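# Pull the curved support out from under the arch

## Task

Remove the curved wooden centering from beneath the arch so that the arch is left standing by itself with none of its blocks shifted; any number of the four arms may be used.

## Robot and tools

ROBOTS. Four identical i2rt Big YAM arms, arm1 to arm4. Each has six revolute joints, a two-finger gripper and a wrist camera (arm1_cam_wrist to arm4_cam_wrist). The room cameras are cam_back, cam_front and cam_top. Feet (base_link, scene frame, metres): arm1 at (+0.650, -0.006, +0.794) facing -x; arm2 at (0.000, +0.656, +0.746) facing -y; arm3 at (-0.649, +0.006, +0.801) facing +x; arm4 at (-0.003, -0.653, +0.754) facing +y. Each foot looks along its own +x, so the arms surround the middle of the scene. The table tops under the arms are at z=+0.720. Reach is about 1.0 m from the joint1 axis.

FRAMES. One shared scene frame: origin on the floor, +z up, metres. The hand point lies between the finger pads, about 1 cm behind the tips. The fingers point along the hand's +z; they open and close along its y. Quaternions are written w, x, y, z. hand_target is where the hand would be at the joint targets now held; under load the real hand may stop short. Printed hand positions grow less accurate at long reach, and a centimetre or more of error at the end of a motion is normal.

JOINTS (absolute radians, with the done tolerance): joint1_rad -2.879..2.879 ±0.045, turns the arm about its foot, positive counter-clockwise seen from above, 0 points along the foot's +x. joint2_rad 0..3.141 ±0.14, shoulder; 0 is upper arm pointing back and roughly level, increasing raises it then swings it forward. joint3_rad 0..3.019 ±0.09, elbow; 0 folded, increasing opens. joint4_rad -1.692..1.57 ±0.055, hand pitch, positive tips fingers up. joint5_rad -1.57..1.57 ±0.03, sideways swing, positive to the arm's right. joint6_rad -2.094..2.094 ±0.035, roll, positive clockwise seen from behind the hand. gripper_m 0..0.093 ±0.003, absolute fingertip gap in metres.

move. Arguments are arm1, arm2, arm3, arm4 (each optional, one object per robot) and cameras. An arm that is omitted receives nothing new but may still be driving to an older target. Inside a robot's object: "joints" is a dict of absolute joint targets by name (any subset). "min_time_s" (0.1 to 8 s) sets a floor on how long that robot's joint motions take. "target" is a list of seven numbers [x, y, z, qw, qx, qy, qz], an absolute hand pose in the scene frame in metres, reached by a straight-line path starting from the current hand_target. With "target", "joints" may contain only gripper_m. "speed" (0.002 to 0.5 m/s, default 0.25; rotation up to twice that in rad/s) is only allowed together with "target". All hand paths in one call finish together, paced by the slowest; each lasts 0.5 to 10 s, and one call cannot exceed 15 s. The path is trimmed every step to within 100 mm and 20 degrees of the measured hand, then solved by damped IK, favouring position. Paths ignore obstacles and other arms, and hands may lag, wander or overshoot the speed, especially when the arm is nearly straight. Joint-space moves can swing wide because joints run at their own rates. Unknown keys make a call invalid; out-of-range values get it refused, and a refusal cancels the later move, wait and finished_scene calls in that same reply. cameras: list of names, ["all"], or []; default is none after an action, all for an empty call. An empty move call returns the full state, images and the scene number.

RESULTS. Each robot gets state lines; robots not named in the action appear under "as last shown" with status "not commanded". The "move" line lists each arm sent a motion with "done" or its worst status. "off_target": stopped short and maybe still pushing. "time_out": the arm froze its targets near where it stood and keeps pushing; on_its_own shows which joints are still moving and "held at" gives their target. To relax a push, command the reported position. "not_followed" / "joint command not followed" / "pose unreachable": a self- and arm-collision check withheld targets; the robot may keep trying them. Joint velocities are rad/s (gripper m/s); "within noise" means still. Joint torques (N m, arm joints only) include gravity, carry per-arm offsets, and joints 3 and 4 wrap at ±28. Gripper: closing on nothing reads 0.000 to 0.003; gripping a hard part reads up to 0.005 below its width (or up to 0.002 above); command about 0.005 under the touch reading for full force, and well above the reading to release. Images may be slightly older than the state. MOTOR HOT appears at 85 °C; at 100 °C the arm goes limp for 30 to 60 s or more (OVER-TEMPERATURE FAULT, keys reading limit_stop_at_motor_heat; resend targets afterwards). Long holds, stretched poses and pushing at the unreachable heat motors.

wait: seconds 0 to 10, optional cameras; commands nothing and returns the state.

zoom_image: camera (one from the latest images) and region [x0, y0, x1, y1] in image pixels, top-left origin, at most 504 by 504.

finished_scene: scene = the number of the scene being ended; irreversible, and the arch must stay as required afterwards. Make no further calls in that reply.

CAMERAS. Room and wrist cameras are 672x504 with the given calibrations; the room cameras may have shifted by up to 2.3 degrees and 9 mm, and wrist poses depend on reported joints.

AVOID. Arms keep pushing on contact and can push hard; a hard press between robots, including a gripper closing on another arm's fingers, ends the scene, and the clearance check can react late. Do not knock the arch blocks, drop or fling the support, slam into the table, or push anything out of the work area. Loose objects may be nudged briefly by outside disturbances. Release parts only when they are at rest.

Each tool is called after "Call:" as a command line: name --argument value for each argument, lists and objects as JSON in quotes; but a table of rows of numbers goes row by row, as --pt "numbers of a row", without its own name.

## Session

Call:
move --cameras '["all"]'

Scene clock: 0.00 s.
Joint torques (N m): no reading
Motor temperatures (°C): arm1=[38 34 37 30 33 32 34] | arm2=[37 32 31 34 36 30 31] | arm3=[30 39 35 33 32 33 37] | arm4=[33 33 32 36 36 28 38]
Heat: arm1: hottest joint1_rad 38 °C; arm2: hottest joint1_rad 37 °C; arm3: hottest joint2_rad 39 °C; arm4: hottest gripper 38 °C.
Joint velocities: within noise
arm1.joint_positions: joint1_rad=-0.338 joint2_rad=+0.579 joint3_rad=+1.357 joint4_rad=-1.551 joint5_rad=-0.092 joint6_rad=+0.681 gripper_m=+0.09396
arm1.joint_status: not commanded
arm1.hand: x=+0.4682 y=+0.0429 z=+1.2854 quat_wxyz=(+0.101, +0.807, -0.442, -0.380) (m; scene frame)
arm1.hand_target: x=+0.4697 y=+0.0423 z=+1.2939 quat_wxyz=(+0.102, +0.803, -0.439, -0.390) (m; scene frame)
arm1.hand_status: not commanded
arm2.joint_positions: joint1_rad=-0.491 joint2_rad=+0.571 joint3_rad=+1.396 joint4_rad=-1.145 joint5_rad=+0.158 joint6_rad=+0.378 gripper_m=+0.09396
arm2.joint_status: not commanded
arm2.hand: x=-0.1424 y=+0.4717 z=+1.3418 quat_wxyz=(-0.330, -0.780, -0.216, +0.486) (m; scene frame)
arm2.hand_target: x=-0.1404 y=+0.4751 z=+1.3501 quat_wxyz=(-0.336, -0.774, -0.213, +0.492) (m; scene frame)
arm2.hand_status: not commanded
arm3.joint_positions: joint1_rad=-0.617 joint2_rad=+0.648 joint3_rad=+1.424 joint4_rad=-1.441 joint5_rad=-0.053 joint6_rad=+0.679 gripper_m=+0.09396
arm3.joint_status: not commanded
arm3.hand: x=-0.4492 y=-0.1083 z=+1.3285 quat_wxyz=(-0.435, -0.518, -0.735, -0.041) (m; scene frame)
arm3.hand_target: x=-0.4509 y=-0.1071 z=+1.3401 quat_wxyz=(-0.447, -0.514, -0.731, -0.042) (m; scene frame)
arm3.hand_status: not commanded
arm4.joint_positions: joint1_rad=-0.377 joint2_rad=+0.615 joint3_rad=+1.493 joint4_rad=-1.274 joint5_rad=+0.157 joint6_rad=-0.616 gripper_m=+0.09396
arm4.joint_status: not commanded
arm4.hand: x=+0.0978 y=-0.4603 z=+1.3602 quat_wxyz=(-0.554, +0.623, -0.545, -0.090) (m; scene frame)
arm4.hand_target: x=+0.0963 y=-0.4637 z=+1.3683 quat_wxyz=(-0.562, +0.618, -0.542, -0.093) (m; scene frame)
arm4.hand_status: not commanded
pictures: arm1_cam_wrist, arm2_cam_wrist, arm3_cam_wrist, arm4_cam_wrist, cam_back, cam_front, cam_top

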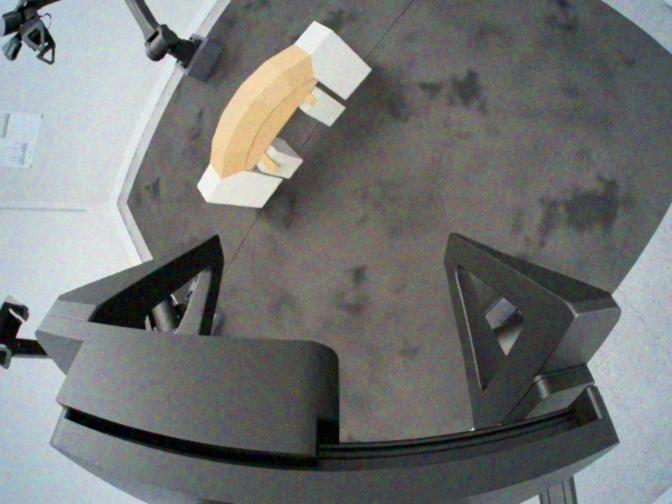

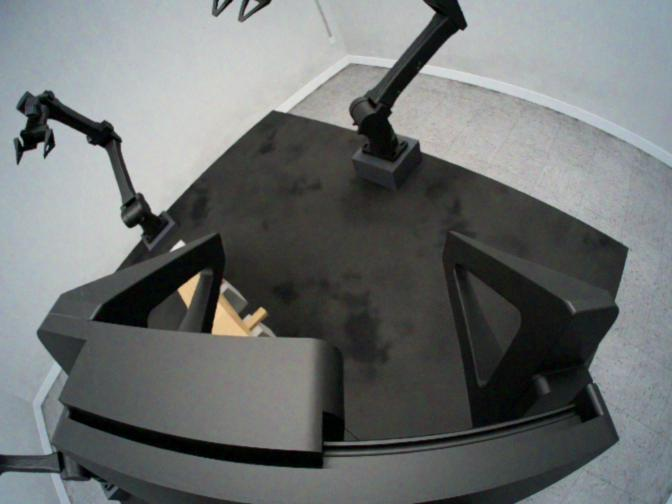

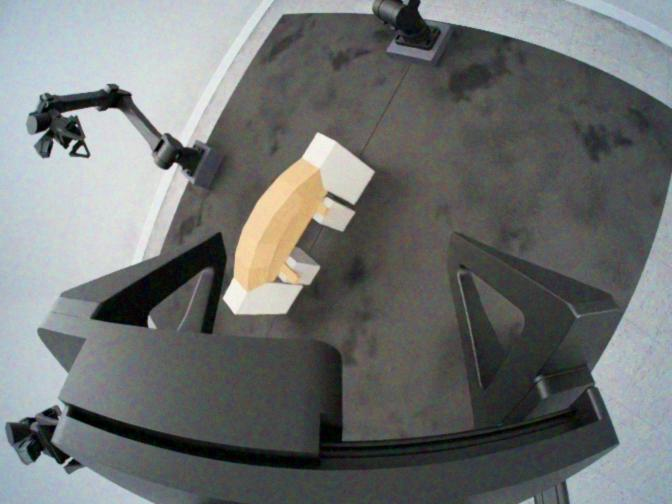

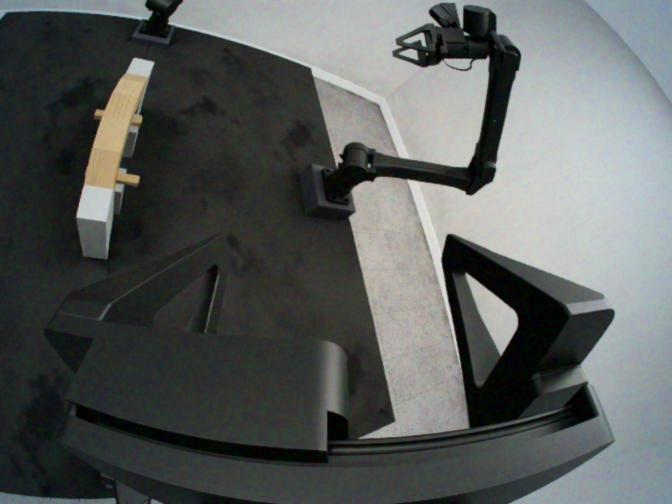

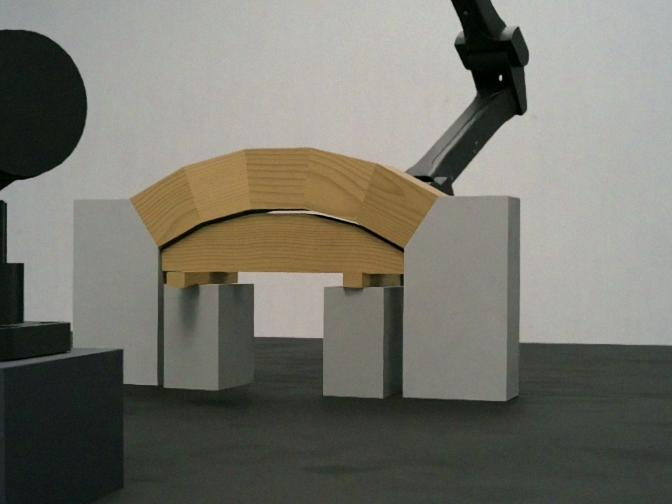

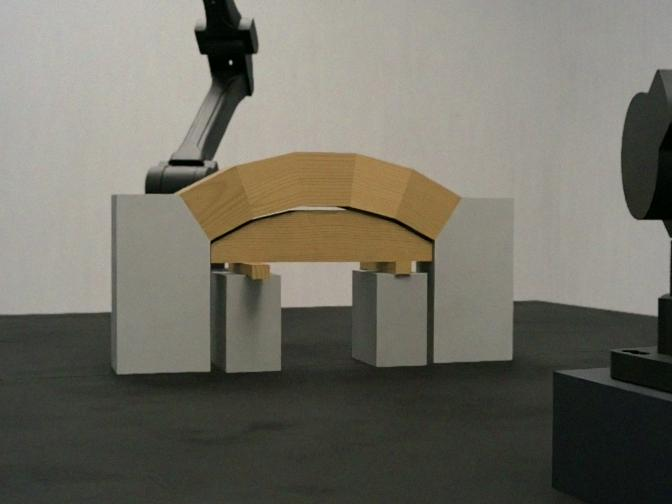

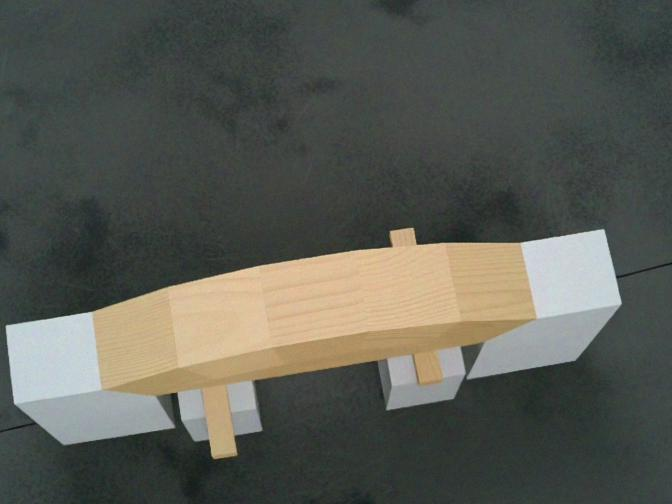

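Call:
zoom_image --camera "cam_back" --region '[130, 200, 290, 320]'

Call:
zoom_image --camera "cam_back" --region '[300, 200, 460, 320]'

Call:
zoom_image --camera "cam_front" --region '[190, 190, 450, 385]'

Call:
zoom_image --camera "cam_top" --region '[130, 220, 500, 480]'

Call:
zoom_image --camera "arm4_cam_wrist" --region '[60, 40, 200, 270]'

Scaled by 3.150 from the camera's 672x504 image, which has a finer 960x720 frame.

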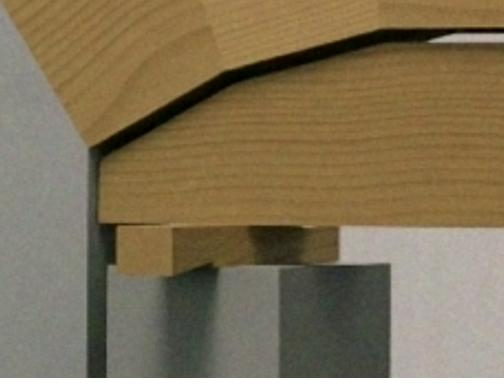

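Scaled by 3.150 from the camera's 672x504 image, which has a finer 960x720 frame.

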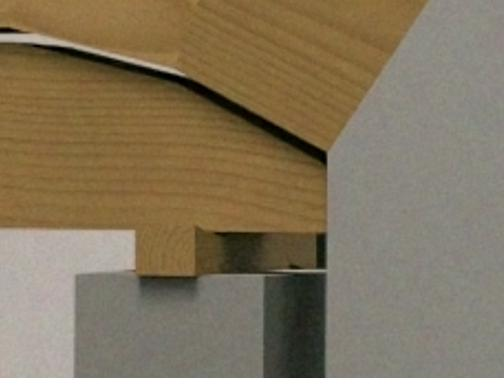

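Scaled by 1.938 from the camera's 672x504 image, which has a finer 960x720 frame.

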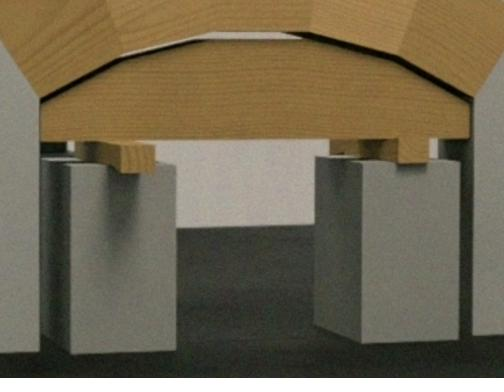

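Scaled by 1.362 from the camera's 672x504 image, which has a finer 960x720 frame.

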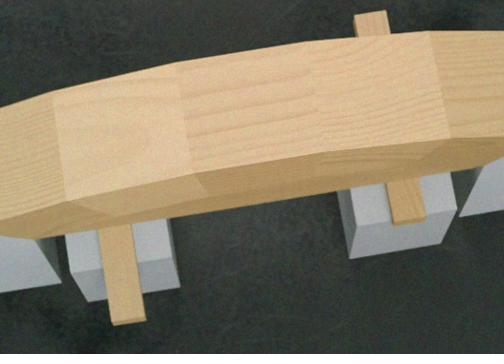

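Scaled by 2.191 from the camera's 672x504 image, which has a finer 960x720 frame.

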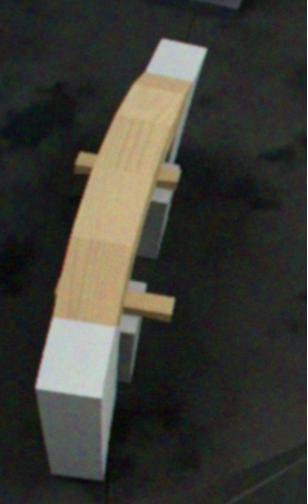

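Call:
move --arm3 '{"target": [-0.22, 0.105, 0.90, 0.7064, 0.0318, 0.7064, -0.0318], "speed": 0.2, "joints": {"gripper_m": 0.06}}' --arm1 '{"target": [0.25, -0.105, 0.90, 0.0324, -0.7064, 0.0324, 0.7064], "speed": 0.2, "joints": {"gripper_m": 0.06}}' --cameras '["all"]'

Scene clock: 11.17 s.
Joint torques (N m): arm1=[-1.2 -5.3 2.81 3.44 -0.09 -0.29] | arm2=[1.14 3.78 9.54 2.41 0.09 -0.02] | arm3=[-0.09 -7.41 3.9 2.14 -0.01 -0.06] | arm4=[-1.03 4.48 8.42 2.29 0.04 0.08]
Motor temperatures (°C): arm1=[38 34 38 30 32 32 34] | arm2=[36 32 32 34 36 29 31] | arm3=[30 39 38 33 32 33 37] | arm4=[33 33 33 36 36 28 38]
Heat: arm1: hottest joint1_rad 38 °C; arm2: hottest joint1_rad 36 °C; arm3: hottest joint2_rad 39 °C; arm4: hottest gripper 38 °C.
move: arm1 done; arm3 done
Joint velocities: within noise
arm1.joint_positions: joint1_rad=+0.501 joint2_rad=+1.748 joint3_rad=+0.222 joint4_rad=+1.497 joint5_rad=+0.561 joint6_rad=+0.023 gripper_m=+0.06011
arm1.joint_status: all done
arm1.hand: x=+0.2582 y=-0.1048 z=+0.8981 quat_wxyz=(-0.030, +0.714, -0.030, -0.699) (m; scene frame)
arm1.hand_target: x=+0.2502 y=-0.1049 z=+0.9001 quat_wxyz=(-0.032, +0.707, -0.033, -0.706) (m; scene frame)
arm1.hand_status: done (0.008 m and 1.2 deg from the pose sent, 0.467 m and 63.7 deg at the start)
arm2, arm4: as last shown
arm3.joint_positions: joint1_rad=+0.383 joint2_rad=+1.791 joint3_rad=+0.293 joint4_rad=+1.485 joint5_rad=+0.516 joint6_rad=+0.014 gripper_m=+0.06009
arm3.joint_status: all done
arm3.hand: x=-0.2262 y=+0.1011 z=+0.8982 quat_wxyz=(-0.700, -0.034, -0.713, +0.033) (m; scene frame)
arm3.hand_target: x=-0.2201 y=+0.1049 z=+0.9001 quat_wxyz=(-0.706, -0.032, -0.707, +0.032) (m; scene frame)
arm3.hand_status: done (0.008 m and 1.1 deg from the pose sent, 0.531 m and 65.3 deg at the start)
pictures: arm1_cam_wrist, arm2_cam_wrist, arm3_cam_wrist, arm4_cam_wrist, cam_back, cam_front, cam_top
camera_calibration:
arm1_cam_wrist: T_world_to_cam=[[0.0988583, 0.995101, 0.00137623, 0.0764376], [0.594345, -0.0579359, -0.802121, 0.564007], [-0.798111, 0.0801143, -0.59716, 0.878513], [0, 0, 0, 1]] pos_world=[0.35838, -0.113768, 0.97691]
arm3_cam_wrist: T_world_to_cam=[[-0.0809089, -0.996707, -0.00529471, 0.0880474], [-0.621804, 0.0546259, -0.781266, 0.557449], [0.778983, -0.0599191, -0.624176, 0.87075], [0, 0, 0, 1]] pos_world=[-0.324551, 0.109481, 0.979484]

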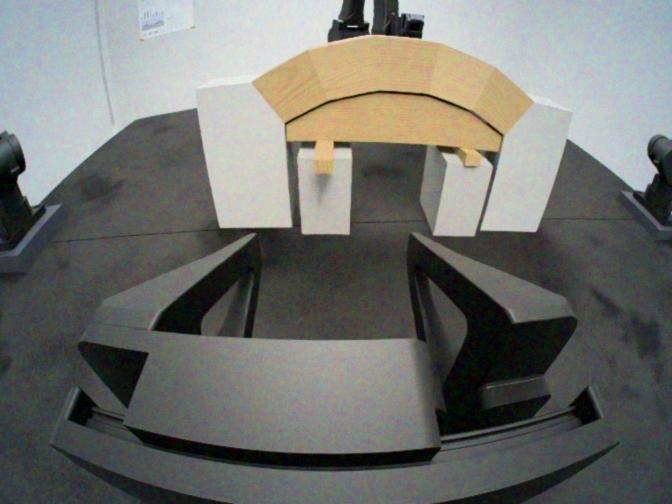

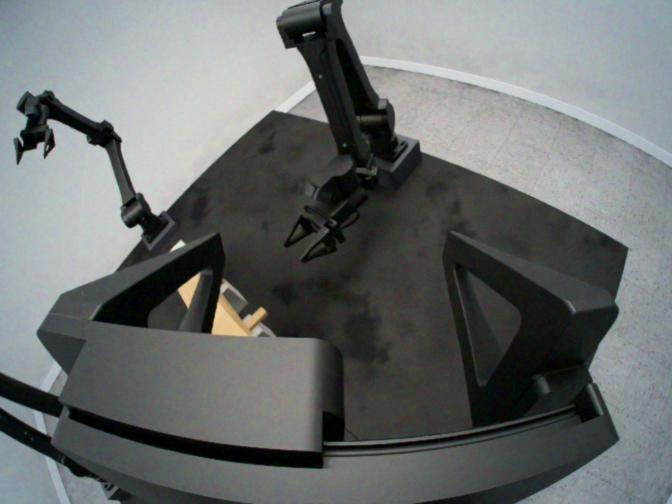

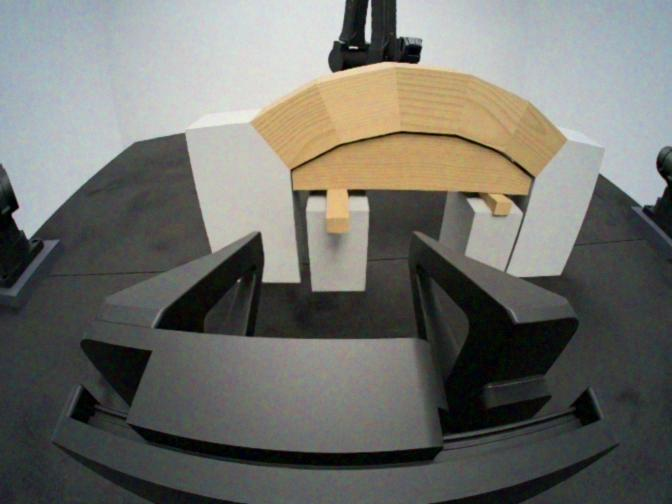

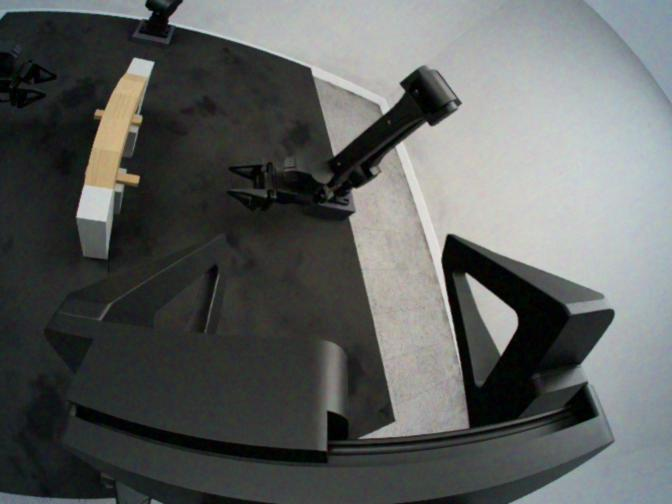

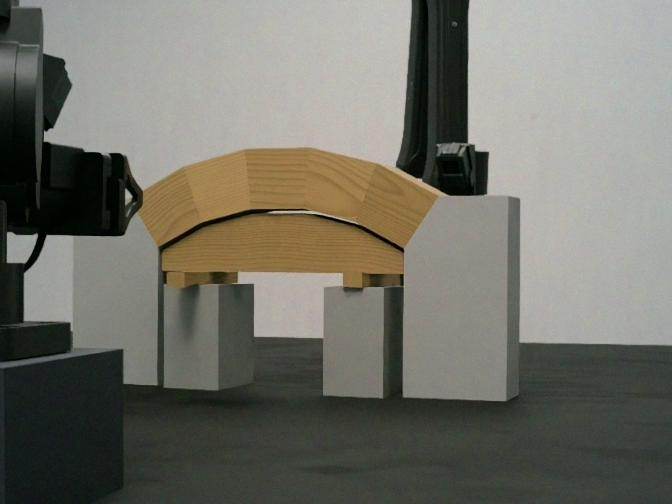

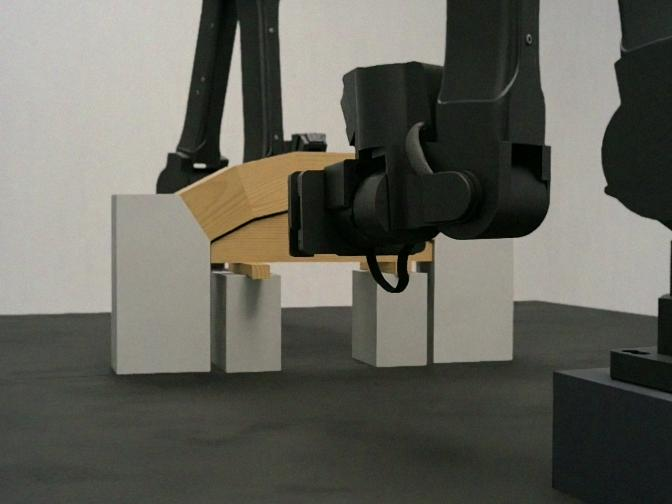

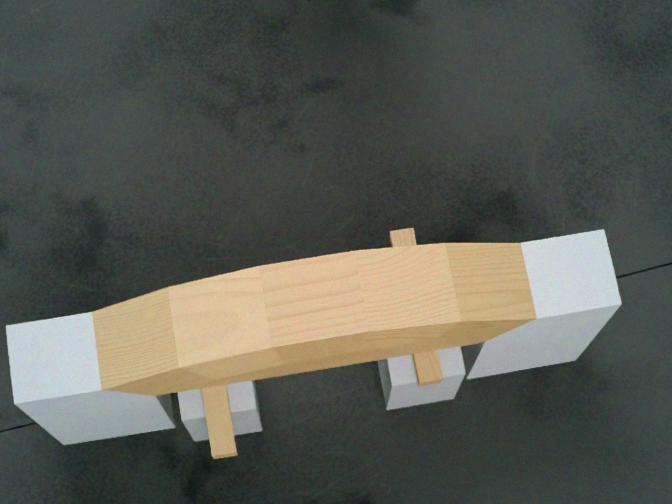

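Call:
move --arm3 '{"target": [-0.16, 0.100, 0.845, 0.7064, 0.0318, 0.7064, -0.0318], "speed": 0.1}' --arm1 '{"target": [0.17, -0.100, 0.845, 0.0324, -0.7064, 0.0324, 0.7064], "speed": 0.1}' --cameras '["arm1_cam_wrist", "arm3_cam_wrist", "cam_back", "cam_front", "cam_top"]'

Scene clock: 14.70 s.
Joint torques (N m): arm1=[-1.44 -9 2.14 3.48 -0.1 -0.22] | arm2=[1.03 3.78 9.44 2.41 0.1 -0.02] | arm3=[-1.32 -10.52 3.02 2.19 0.04 0.06] | arm4=[-1.08 4.31 8.27 2.26 0.04 0.07]
Motor temperatures (°C): arm1=[38 34 38 30 32 32 34] | arm2=[36 32 33 34 35 29 30] | arm3=[30 39 38 33 32 33 37] | arm4=[33 33 33 36 36 28 38]
Heat: arm1: hottest joint1_rad 38 °C; arm2: hottest joint1_rad 36 °C; arm3: hottest joint2_rad 39 °C; arm4: hottest gripper 38 °C.
move: arm1 done; arm3 done
Joint velocities: within noise
arm1.joint_positions: joint1_rad=+0.383 joint2_rad=+2.034 joint3_rad=+0.453 joint4_rad=+1.561 joint5_rad=+0.438 joint6_rad=+0.022 gripper_m=+0.06011
arm1.joint_status: not commanded
arm1.hand: x=+0.1754 y=-0.1050 z=+0.8474 quat_wxyz=(-0.027, +0.711, -0.030, -0.702) (m; scene frame)
arm1.hand_target: x=+0.1703 y=-0.1000 z=+0.8450 quat_wxyz=(-0.032, +0.707, -0.032, -0.706) (m; scene frame)
arm1.hand_status: done (0.008 m and 1.0 deg from the pose sent, 0.103 m and 1.2 deg at the start; a joint's target at an end of its range on 5 of 47 steps)
arm2, arm4: as last shown
arm3.joint_positions: joint1_rad=+0.308 joint2_rad=+2.039 joint3_rad=+0.474 joint4_rad=+1.536 joint5_rad=+0.431 joint6_rad=+0.014 gripper_m=+0.06009
arm3.joint_status: not commanded
arm3.hand: x=-0.1654 y=+0.1027 z=+0.8457 quat_wxyz=(-0.694, -0.029, -0.718, +0.032) (m; scene frame)
arm3.hand_target: x=-0.1600 y=+0.1000 z=+0.8452 quat_wxyz=(-0.700, -0.033, -0.713, +0.032) (m; scene frame)
arm3.hand_status: done (0.006 m and 2.0 deg from the pose sent, 0.085 m and 1.1 deg at the start; a joint's target at an end of its range on 34 of 47 steps)
pictures: arm1_cam_wrist, arm3_cam_wrist, cam_back, cam_front, cam_top
camera_calibration:
arm1_cam_wrist: T_world_to_cam=[[0.0942102, 0.995544, -0.00409391, 0.0903192], [0.588968, -0.0590496, -0.805996, 0.576685], [-0.802646, 0.0735218, -0.591907, 0.777859], [0, 0, 0, 1]] pos_world=[0.276187, -0.113053, 0.925595]
arm3_cam_wrist: T_world_to_cam=[[-0.0715789, -0.997435, 0.0000004334, 0.0914135], [-0.634175, 0.0455099, -0.771849, 0.545087], [0.769869, -0.0552484, -0.635806, 0.798473], [0, 0, 0, 1]] pos_world=[-0.262496, 0.110486, 0.928399]

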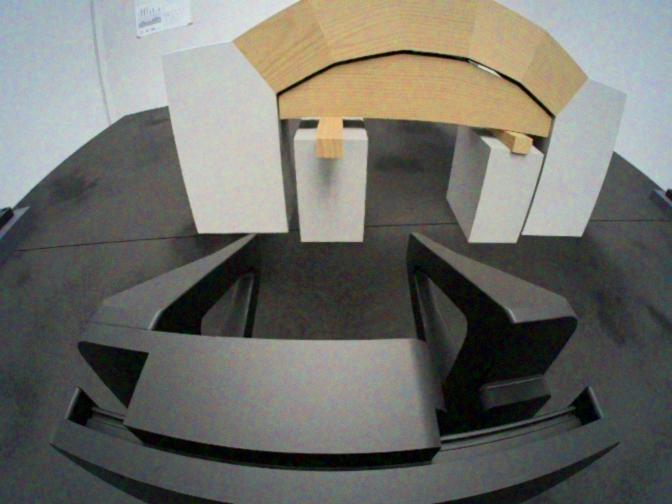

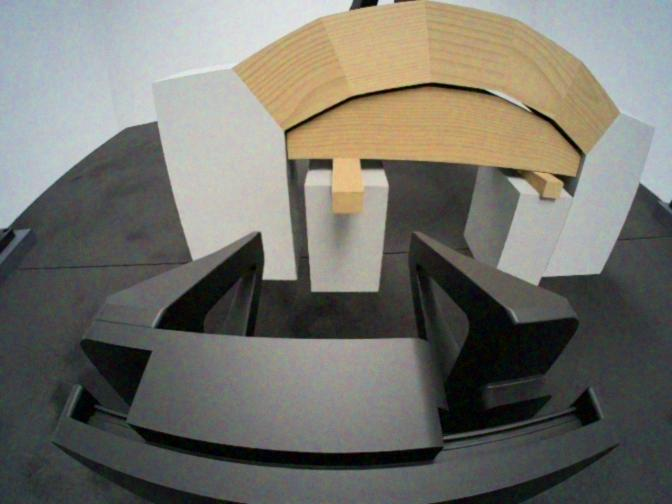

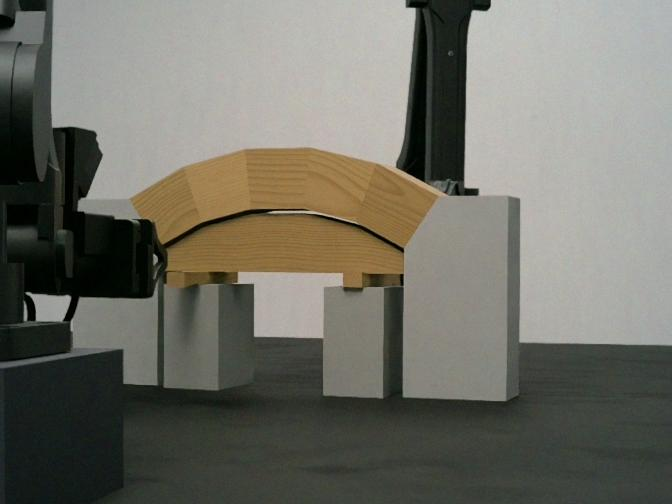

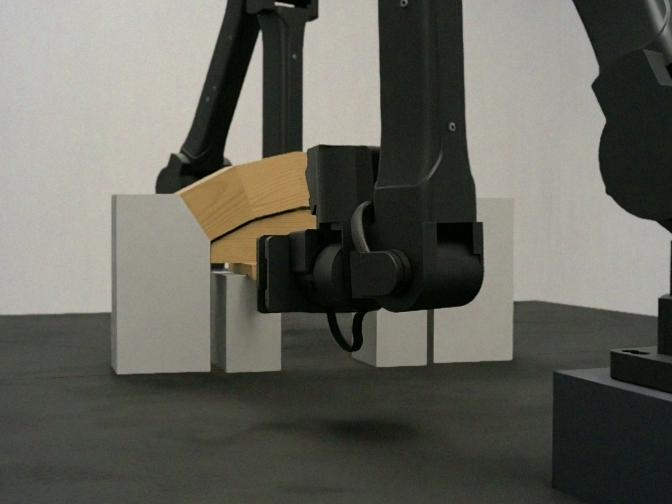

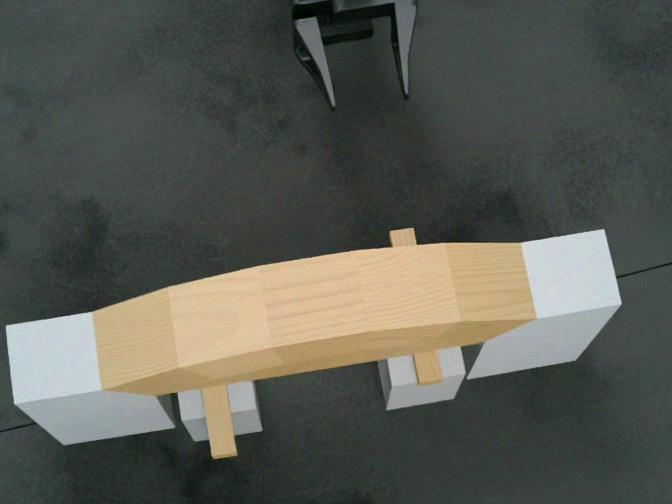

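Call:
move --arm3 '{"target": [-0.115, 0.091, 0.830, 0.7064, 0.0318, 0.7064, -0.0318], "speed": 0.1, "joints": {"gripper_m": 0.045}}' --arm1 '{"target": [0.08, -0.090, 0.845, 0.0324, -0.7064, 0.0324, 0.7064], "speed": 0.1, "joints": {"gripper_m": 0.045}}' --arm2 '{"target": [0.12, 0.36, 1.0, -0.177, -0.685, 0.177, 0.685], "speed": 0.2}' --cameras '["arm1_cam_wrist", "arm2_cam_wrist", "arm3_cam_wrist", "cam_back", "cam_top"]'

Scene clock: 18.93 s.
Joint torques (N m): arm1=[-1.73 -11.52 4.03 1.63 -0.12 -0.22] | arm2=[0.79 3.37 11.11 1.99 0.22 -0.12] | arm3=[-1.08 -11.81 3.59 1.18 -0.03 -0.03] | arm4=[-0.97 4.95 8.35 2.43 0.07 0.09]
Motor temperatures (°C): arm1=[38 34 38 30 32 32 34] | arm2=[36 32 33 34 35 29 30] | arm3=[30 39 38 33 32 33 37] | arm4=[33 33 33 36 36 28 38]
Heat: arm1: hottest joint1_rad 38 °C; arm2: hottest joint1_rad 36 °C; arm3: hottest joint2_rad 39 °C; arm4: hottest gripper 38 °C.
move: arm1 off_target; arm2 not_followed; arm3 done
Joint velocities: within noise
arm1.joint_positions: joint1_rad=+0.286 joint2_rad=+2.055 joint3_rad=+0.668 joint4_rad=+1.404 joint5_rad=+0.341 joint6_rad=+0.021 gripper_m=+0.04511
arm1.joint_status: all done
arm1.hand: x=+0.0888 y=-0.0962 z=+0.8580 quat_wxyz=(-0.022, +0.699, -0.034, -0.714) (m; scene frame)
arm1.hand_target: x=+0.0808 y=-0.0899 z=+0.8452 quat_wxyz=(-0.032, +0.706, -0.032, -0.706) (m; scene frame)
arm1.hand_status: off_target (0.017 m and 1.7 deg from the pose sent, 0.097 m and 1.0 deg at the start)
arm2.joint_positions: joint1_rad=+0.423 joint2_rad=+0.478 joint3_rad=+1.102 joint4_rad=-1.109 joint5_rad=+1.076 joint6_rad=+0.714 gripper_m=+0.09396
arm2.joint_status: not commanded
arm2.on_its_own: joint1_rad is held at +0.416, not at its first target -0.491; joint3_rad is held at +1.125, not at its first target +1.411; joint5_rad is held at +1.071, not at its first target +0.158; joint6_rad is held at +0.705, not at its first target +0.378
arm2.hand: x=-0.0816 y=+0.4468 z=+1.2616 quat_wxyz=(-0.327, -0.753, -0.208, +0.532) (m; scene frame)
arm2.hand_target: x=-0.0848 y=+0.4533 z=+1.2730 quat_wxyz=(-0.337, -0.751, -0.201, +0.532) (m; scene frame)
arm2.hand_status: not_followed (0.341 m and 51.5 deg from the pose sent, 0.445 m and 55.0 deg at the start; pose on its path clipped on 60 of 88 steps)
arm3.joint_positions: joint1_rad=+0.245 joint2_rad=+2.115 joint3_rad=+0.595 joint4_rad=+1.536 joint5_rad=+0.367 joint6_rad=+0.014 gripper_m=+0.04509
arm3.joint_status: all done
arm3.hand: x=-0.1208 y=+0.0946 z=+0.8376 quat_wxyz=(-0.709, -0.034, -0.704, +0.025) (m; scene frame)
arm3.hand_target: x=-0.1154 y=+0.0909 z=+0.8300 quat_wxyz=(-0.706, -0.032, -0.707, +0.032) (m; scene frame)
arm3.hand_status: done (0.010 m and 0.9 deg from the pose sent, 0.054 m and 2.0 deg at the start)
arm4: as last shown
pictures: arm1_cam_wrist, arm2_cam_wrist, arm3_cam_wrist, cam_back, cam_top
pose unreachable (arm2 arm): on one or more control steps of this call this arm could not follow its commanded pose, so it was not sent that pose on those steps. On the call's last step it was still not sent that pose. It may still have moved: this result reports where it is.
cause: moving toward the commanded pose would bring two parts of the arm too close to each other (its wrist (the part past joint 4) and its wrist camera, 2 mm apart when it was first held).
camera_calibration:
arm1_cam_wrist: T_world_to_cam=[[0.093112, 0.995486, -0.0184032, 0.102147], [0.560413, -0.0676775, -0.825444, 0.655192], [-0.822963, 0.0665454, -0.564185, 0.691279], [0, 0, 0, 1]] pos_world=[0.192207, -0.103345, 0.932713]
arm2_cam_wrist: T_world_to_cam=[[-0.658163, 0.70492, -0.264403, -0.0356609], [0.666967, 0.383009, -0.639108, 0.694628], [-0.349251, -0.596986, -0.722241, 1.27548], [0, 0, 0, 1]] pos_world=[-0.041302, 0.520533, 1.35572]
arm3_cam_wrist: T_world_to_cam=[[-0.068741, -0.997488, -0.0171249, 0.101266], [-0.60138, 0.0551275, -0.797059, 0.591641], [0.796001, -0.044492, -0.603658, 0.733768], [0, 0, 0, 1]] pos_world=[-0.221318, 0.101042, 0.916252]

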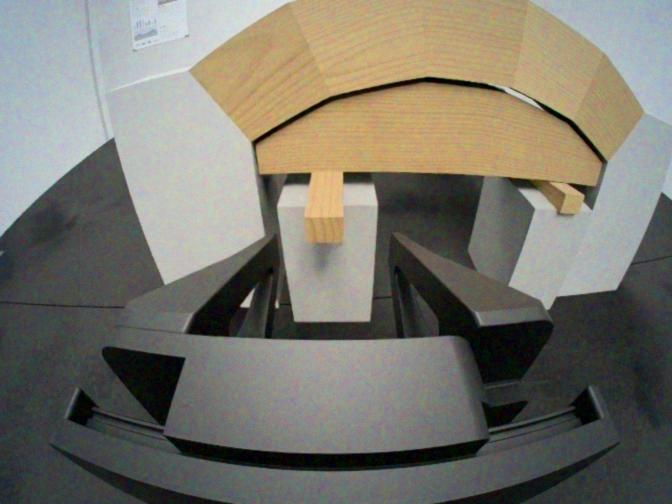

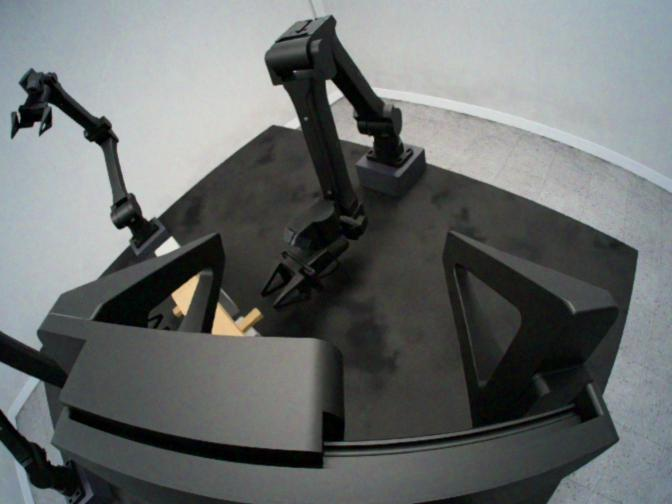

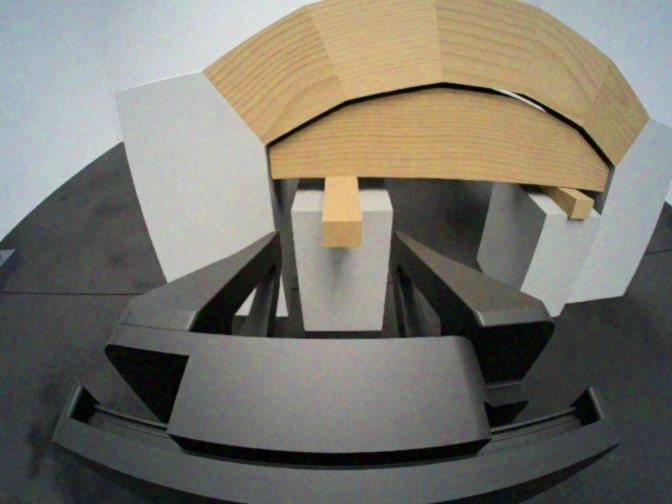

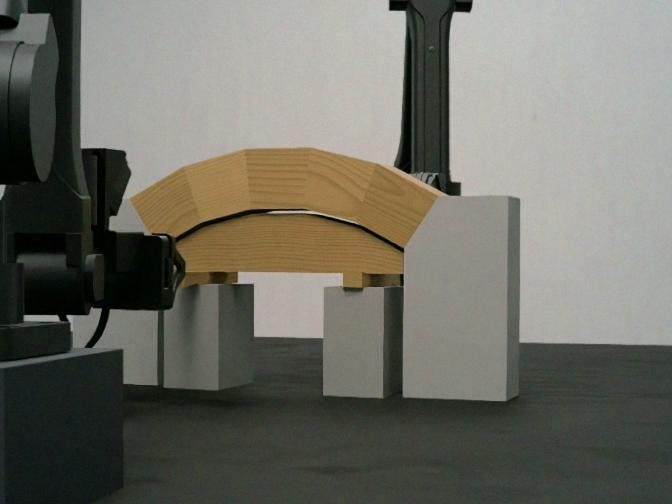

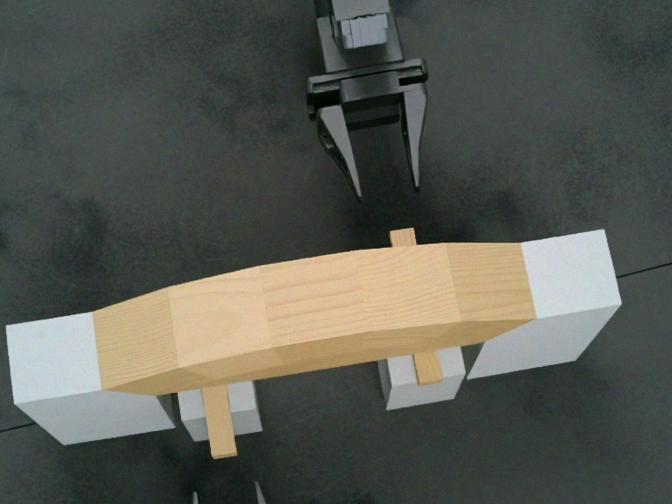

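Call:
move --arm3 '{"target": [-0.0755, 0.0873, 0.822, 0.7064, 0.0318, 0.7064, -0.0318], "speed": 0.05}' --arm1 '{"target": [0.032, -0.091, 0.837, 0.0324, -0.7064, 0.0324, 0.7064], "speed": 0.05}' --cameras '["arm1_cam_wrist", "arm3_cam_wrist", "cam_back", "cam_top"]'

Scene clock: 21.27 s.
Joint torques (N m): arm1=[-1.55 -12.81 4.94 1.72 -0.12 -0.22] | arm2=[0.62 3.31 11.11 1.91 0.21 -0.11] | arm3=[-0.97 -12.81 4.57 0.96 -0.03 -0.01] | arm4=[-1.14 4.54 8.2 2.29 0.05 0.06]
Motor temperatures (°C): arm1=[38 34 38 30 32 32 34] | arm2=[36 32 34 34 35 29 30] | arm3=[30 40 38 33 32 33 37] | arm4=[33 33 33 36 35 28 38]
Heat: arm1: hottest joint1_rad 38 °C; arm2: hottest joint1_rad 36 °C; arm3: hottest joint2_rad 40 °C; arm4: hottest gripper 38 °C.
move: arm1 off_target; arm3 off_target
Joint velocities: within noise
arm1.joint_positions: joint1_rad=+0.263 joint2_rad=+2.111 joint3_rad=+0.802 joint4_rad=+1.324 joint5_rad=+0.317 joint6_rad=+0.021 gripper_m=+0.04511
arm1.joint_status: not commanded
arm1.hand: x=+0.0418 y=-0.0979 z=+0.8507 quat_wxyz=(-0.022, +0.699, -0.034, -0.714) (m; scene frame)
arm1.hand_target: x=+0.0330 y=-0.0909 z=+0.8373 quat_wxyz=(-0.032, +0.706, -0.032, -0.706) (m; scene frame)
arm1.hand_status: off_target (0.018 m and 1.6 deg from the pose sent, 0.061 m and 1.7 deg at the start)
arm2, arm4: as last shown
arm2.on_its_own: joint1_rad is held at +0.416, not at its first target -0.491; joint3_rad is held at +1.125, not at its first target +1.411; joint5_rad is held at +1.071, not at its first target +0.158; joint6_rad is held at +0.705, not at its first target +0.378
arm3.joint_positions: joint1_rad=+0.210 joint2_rad=+2.151 joint3_rad=+0.699 joint4_rad=+1.472 joint5_rad=+0.332 joint6_rad=+0.014 gripper_m=+0.04509
arm3.joint_status: not commanded
arm3.hand: x=-0.0822 y=+0.0911 z=+0.8313 quat_wxyz=(-0.711, -0.034, -0.702, +0.025) (m; scene frame)
arm3.hand_target: x=-0.0759 y=+0.0873 z=+0.8221 quat_wxyz=(-0.706, -0.032, -0.706, +0.032) (m; scene frame)
arm3.hand_status: off_target (0.012 m and 1.1 deg from the pose sent, 0.048 m and 0.9 deg at the start)
pictures: arm1_cam_wrist, arm3_cam_wrist, cam_back, cam_top
camera_calibration:
arm1_cam_wrist: T_world_to_cam=[[0.0926986, 0.995547, -0.0171206, 0.107061], [0.561575, -0.0664734, -0.824751, 0.674786], [-0.822217, 0.0668388, -0.565237, 0.649554], [0, 0, 0, 1]] pos_world=[0.145207, -0.105145, 0.925515]
arm3_cam_wrist: T_world_to_cam=[[-0.0690677, -0.997449, -0.0180047, 0.100918], [-0.597709, 0.0558243, -0.799767, 0.612447], [0.798733, -0.0444765, -0.60004, 0.696313], [0, 0, 0, 1]] pos_world=[-0.183132, 0.0974409, 0.909448]

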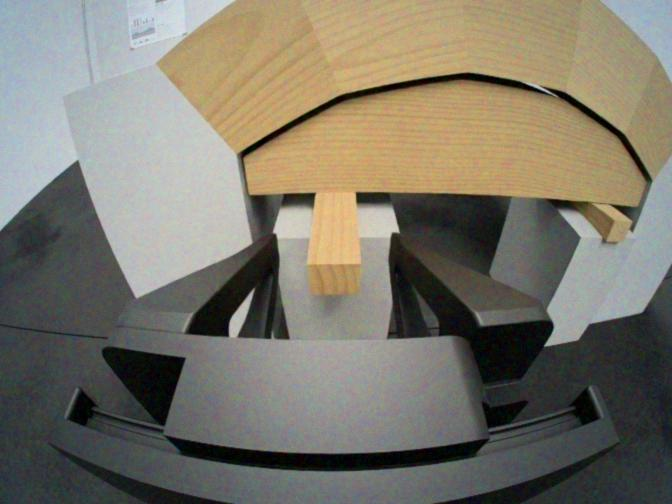

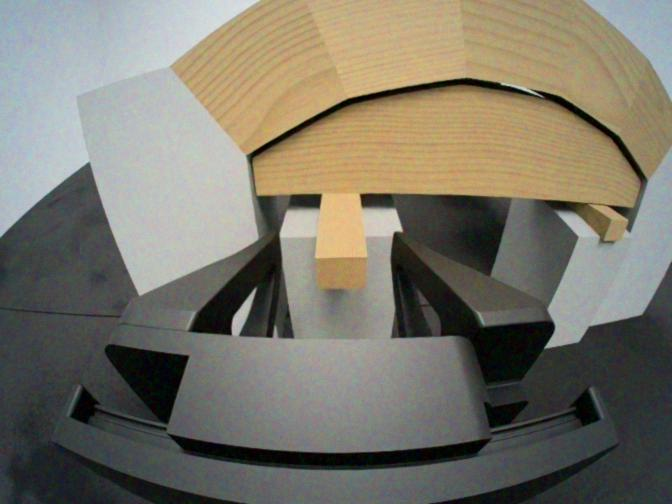

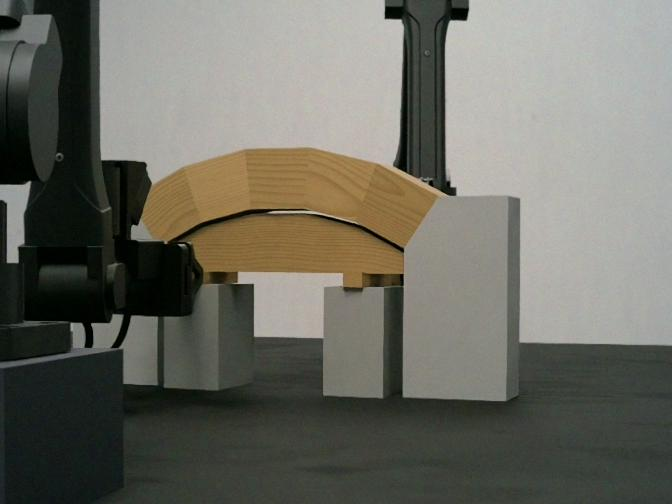

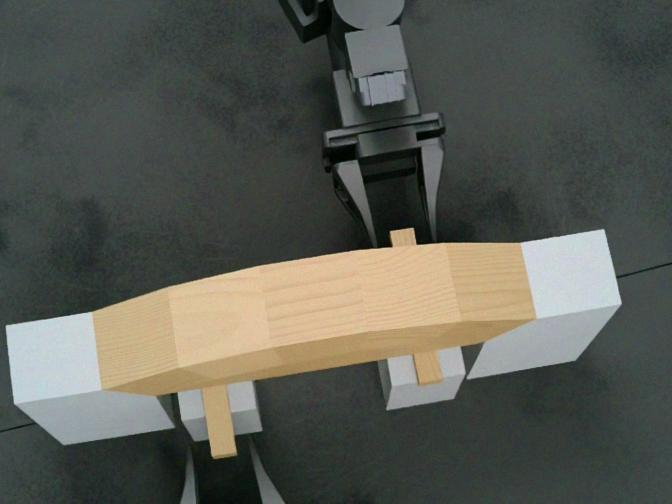

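Call:
move --arm1 '{"target": [0.028, -0.0905, 0.837, 0.0324, -0.7064, 0.0324, 0.7064], "speed": 0.05}'

Call:
move --arm3 '{"joints": {"gripper_m": 0.014}}' --arm1 '{"joints": {"gripper_m": 0.014}}' --cameras '["arm1_cam_wrist", "arm3_cam_wrist", "cam_top"]'

Scene clock: 22.57 s.
Joint torques (N m): arm1=[-1.79 -12.69 4.97 1.63 -0.13 -0.22] | arm2=[0.67 3.19 11.06 1.99 0.21 -0.11] | arm3=[-1.03 -12.92 4.6 0.92 -0.01 -0.02] | arm4=[-1.32 4.84 8.12 2.35 0.06 0.08]
Motor temperatures (°C): arm1=[38 34 38 30 32 31 33] | arm2=[36 32 34 34 35 29 30] | arm3=[30 40 38 33 32 32 37] | arm4=[33 33 33 36 35 28 38]
Heat: arm1: hottest joint1_rad 38 °C; arm2: hottest joint1_rad 36 °C; arm3: hottest joint2_rad 40 °C; arm4: hottest gripper 38 °C.
move: arm1 off_target
Joint velocities: within noise
arm1.joint_positions: joint1_rad=+0.261 joint2_rad=+2.114 joint3_rad=+0.813 joint4_rad=+1.316 joint5_rad=+0.315 joint6_rad=+0.021 gripper_m=+0.04511
arm1.joint_status: not commanded
arm1.hand: x=+0.0378 y=-0.0977 z=+0.8508 quat_wxyz=(-0.022, +0.699, -0.034, -0.714) (m; scene frame)
arm1.hand_target: x=+0.0289 y=-0.0903 z=+0.8372 quat_wxyz=(-0.032, +0.706, -0.032, -0.706) (m; scene frame)
arm1.hand_status: off_target (0.018 m and 1.6 deg from the pose sent, 0.021 m and 1.6 deg at the start)
arm2, arm3, arm4: as last shown
arm2.on_its_own: joint1_rad is held at +0.416, not at its first target -0.491; joint3_rad is held at +1.125, not at its first target +1.411; joint5_rad is held at +1.071, not at its first target +0.158; joint6_rad is held at +0.705, not at its first target +0.378
pictures: none

Scene clock: 23.20 s.
Joint torques (N m): arm1=[-1.79 -12.92 4.94 1.62 -0.11 -0.2] | arm2=[0.38 3.37 11.1 1.99 0.22 -0.11] | arm3=[-0.97 -12.92 4.6 0.95 -0.03 0.02] | arm4=[-0.62 4.31 8.32 2.29 0.07 0.11]
Motor temperatures (°C): arm1=[37 34 38 30 32 31 34] | arm2=[36 32 34 34 35 29 30] | arm3=[30 40 38 33 32 32 37] | arm4=[33 33 34 36 35 28 38]
Heat: arm1: hottest joint3_rad 38 °C; arm2: hottest joint1_rad 36 °C; arm3: hottest joint2_rad 40 °C; arm4: hottest gripper 38 °C.
move: arm1 off_target; arm3 off_target
Joint velocities: within noise
arm1.joint_positions: joint1_rad=+0.260 joint2_rad=+2.114 joint3_rad=+0.813 joint4_rad=+1.316 joint5_rad=+0.315 joint6_rad=+0.018 gripper_m=+0.01777
arm1.joint_status: gripper_m off_target (ended at +0.01779, target +0.01400)
arm1.hand: x=+0.0378 y=-0.0974 z=+0.8508 quat_wxyz=(-0.023, +0.699, -0.033, -0.713) (m; scene frame)
arm1.hand_target: x=+0.0289 y=-0.0904 z=+0.8373 quat_wxyz=(-0.032, +0.706, -0.033, -0.706) (m; scene frame)
arm1.hand_status: not commanded
arm2, arm4: as last shown
arm2.on_its_own: joint1_rad is held at +0.416, not at its first target -0.491; joint3_rad is held at +1.125, not at its first target +1.411; joint5_rad is held at +1.071, not at its first target +0.158; joint6_rad is held at +0.705, not at its first target +0.378
arm3.joint_positions: joint1_rad=+0.210 joint2_rad=+2.151 joint3_rad=+0.699 joint4_rad=+1.472 joint5_rad=+0.332 joint6_rad=+0.012 gripper_m=+0.01764
arm3.joint_status: gripper_m off_target (ended at +0.01766, target +0.01400)
arm3.hand: x=-0.0822 y=+0.0906 z=+0.8313 quat_wxyz=(-0.711, -0.034, -0.702, +0.026) (m; scene frame)
arm3.hand_target: x=-0.0759 y=+0.0871 z=+0.8221 quat_wxyz=(-0.706, -0.032, -0.706, +0.032) (m; scene frame)
arm3.hand_status: not commanded
pictures: arm1_cam_wrist, arm3_cam_wrist, cam_top
camera_calibration:
arm1_cam_wrist: T_world_to_cam=[[0.0931832, 0.995549, -0.0141058, 0.104388], [0.561742, -0.0642656, -0.824812, 0.677448], [-0.822048, 0.0689348, -0.56523, 0.646416], [0, 0, 0, 1]] pos_world=[0.141106, -0.104948, 0.925614]
arm3_cam_wrist: T_world_to_cam=[[-0.0698171, -0.99743, -0.0161177, 0.0988765], [-0.59783, 0.0547697, -0.79975, 0.612584], [0.798577, -0.0462006, -0.600117, 0.696435], [0, 0, 0, 1]] pos_world=[-0.183032, 0.0972471, 0.90945]

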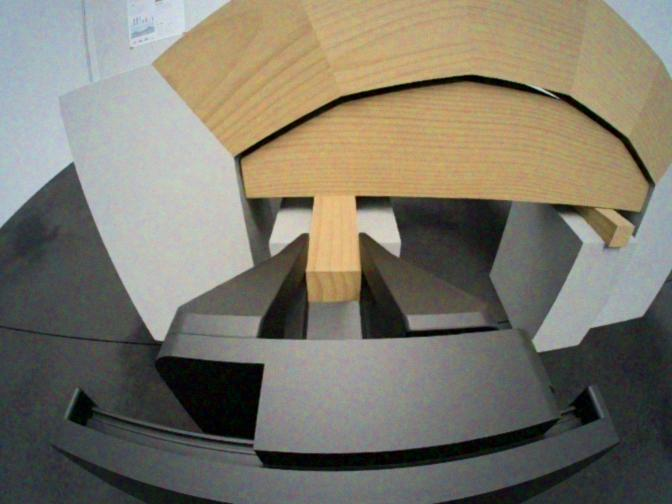

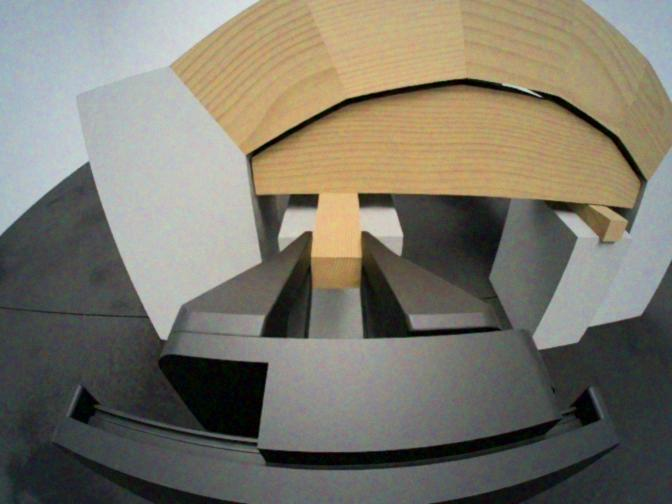

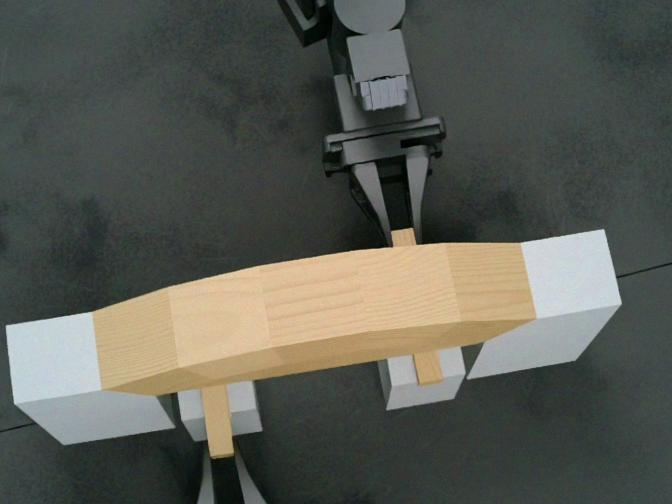

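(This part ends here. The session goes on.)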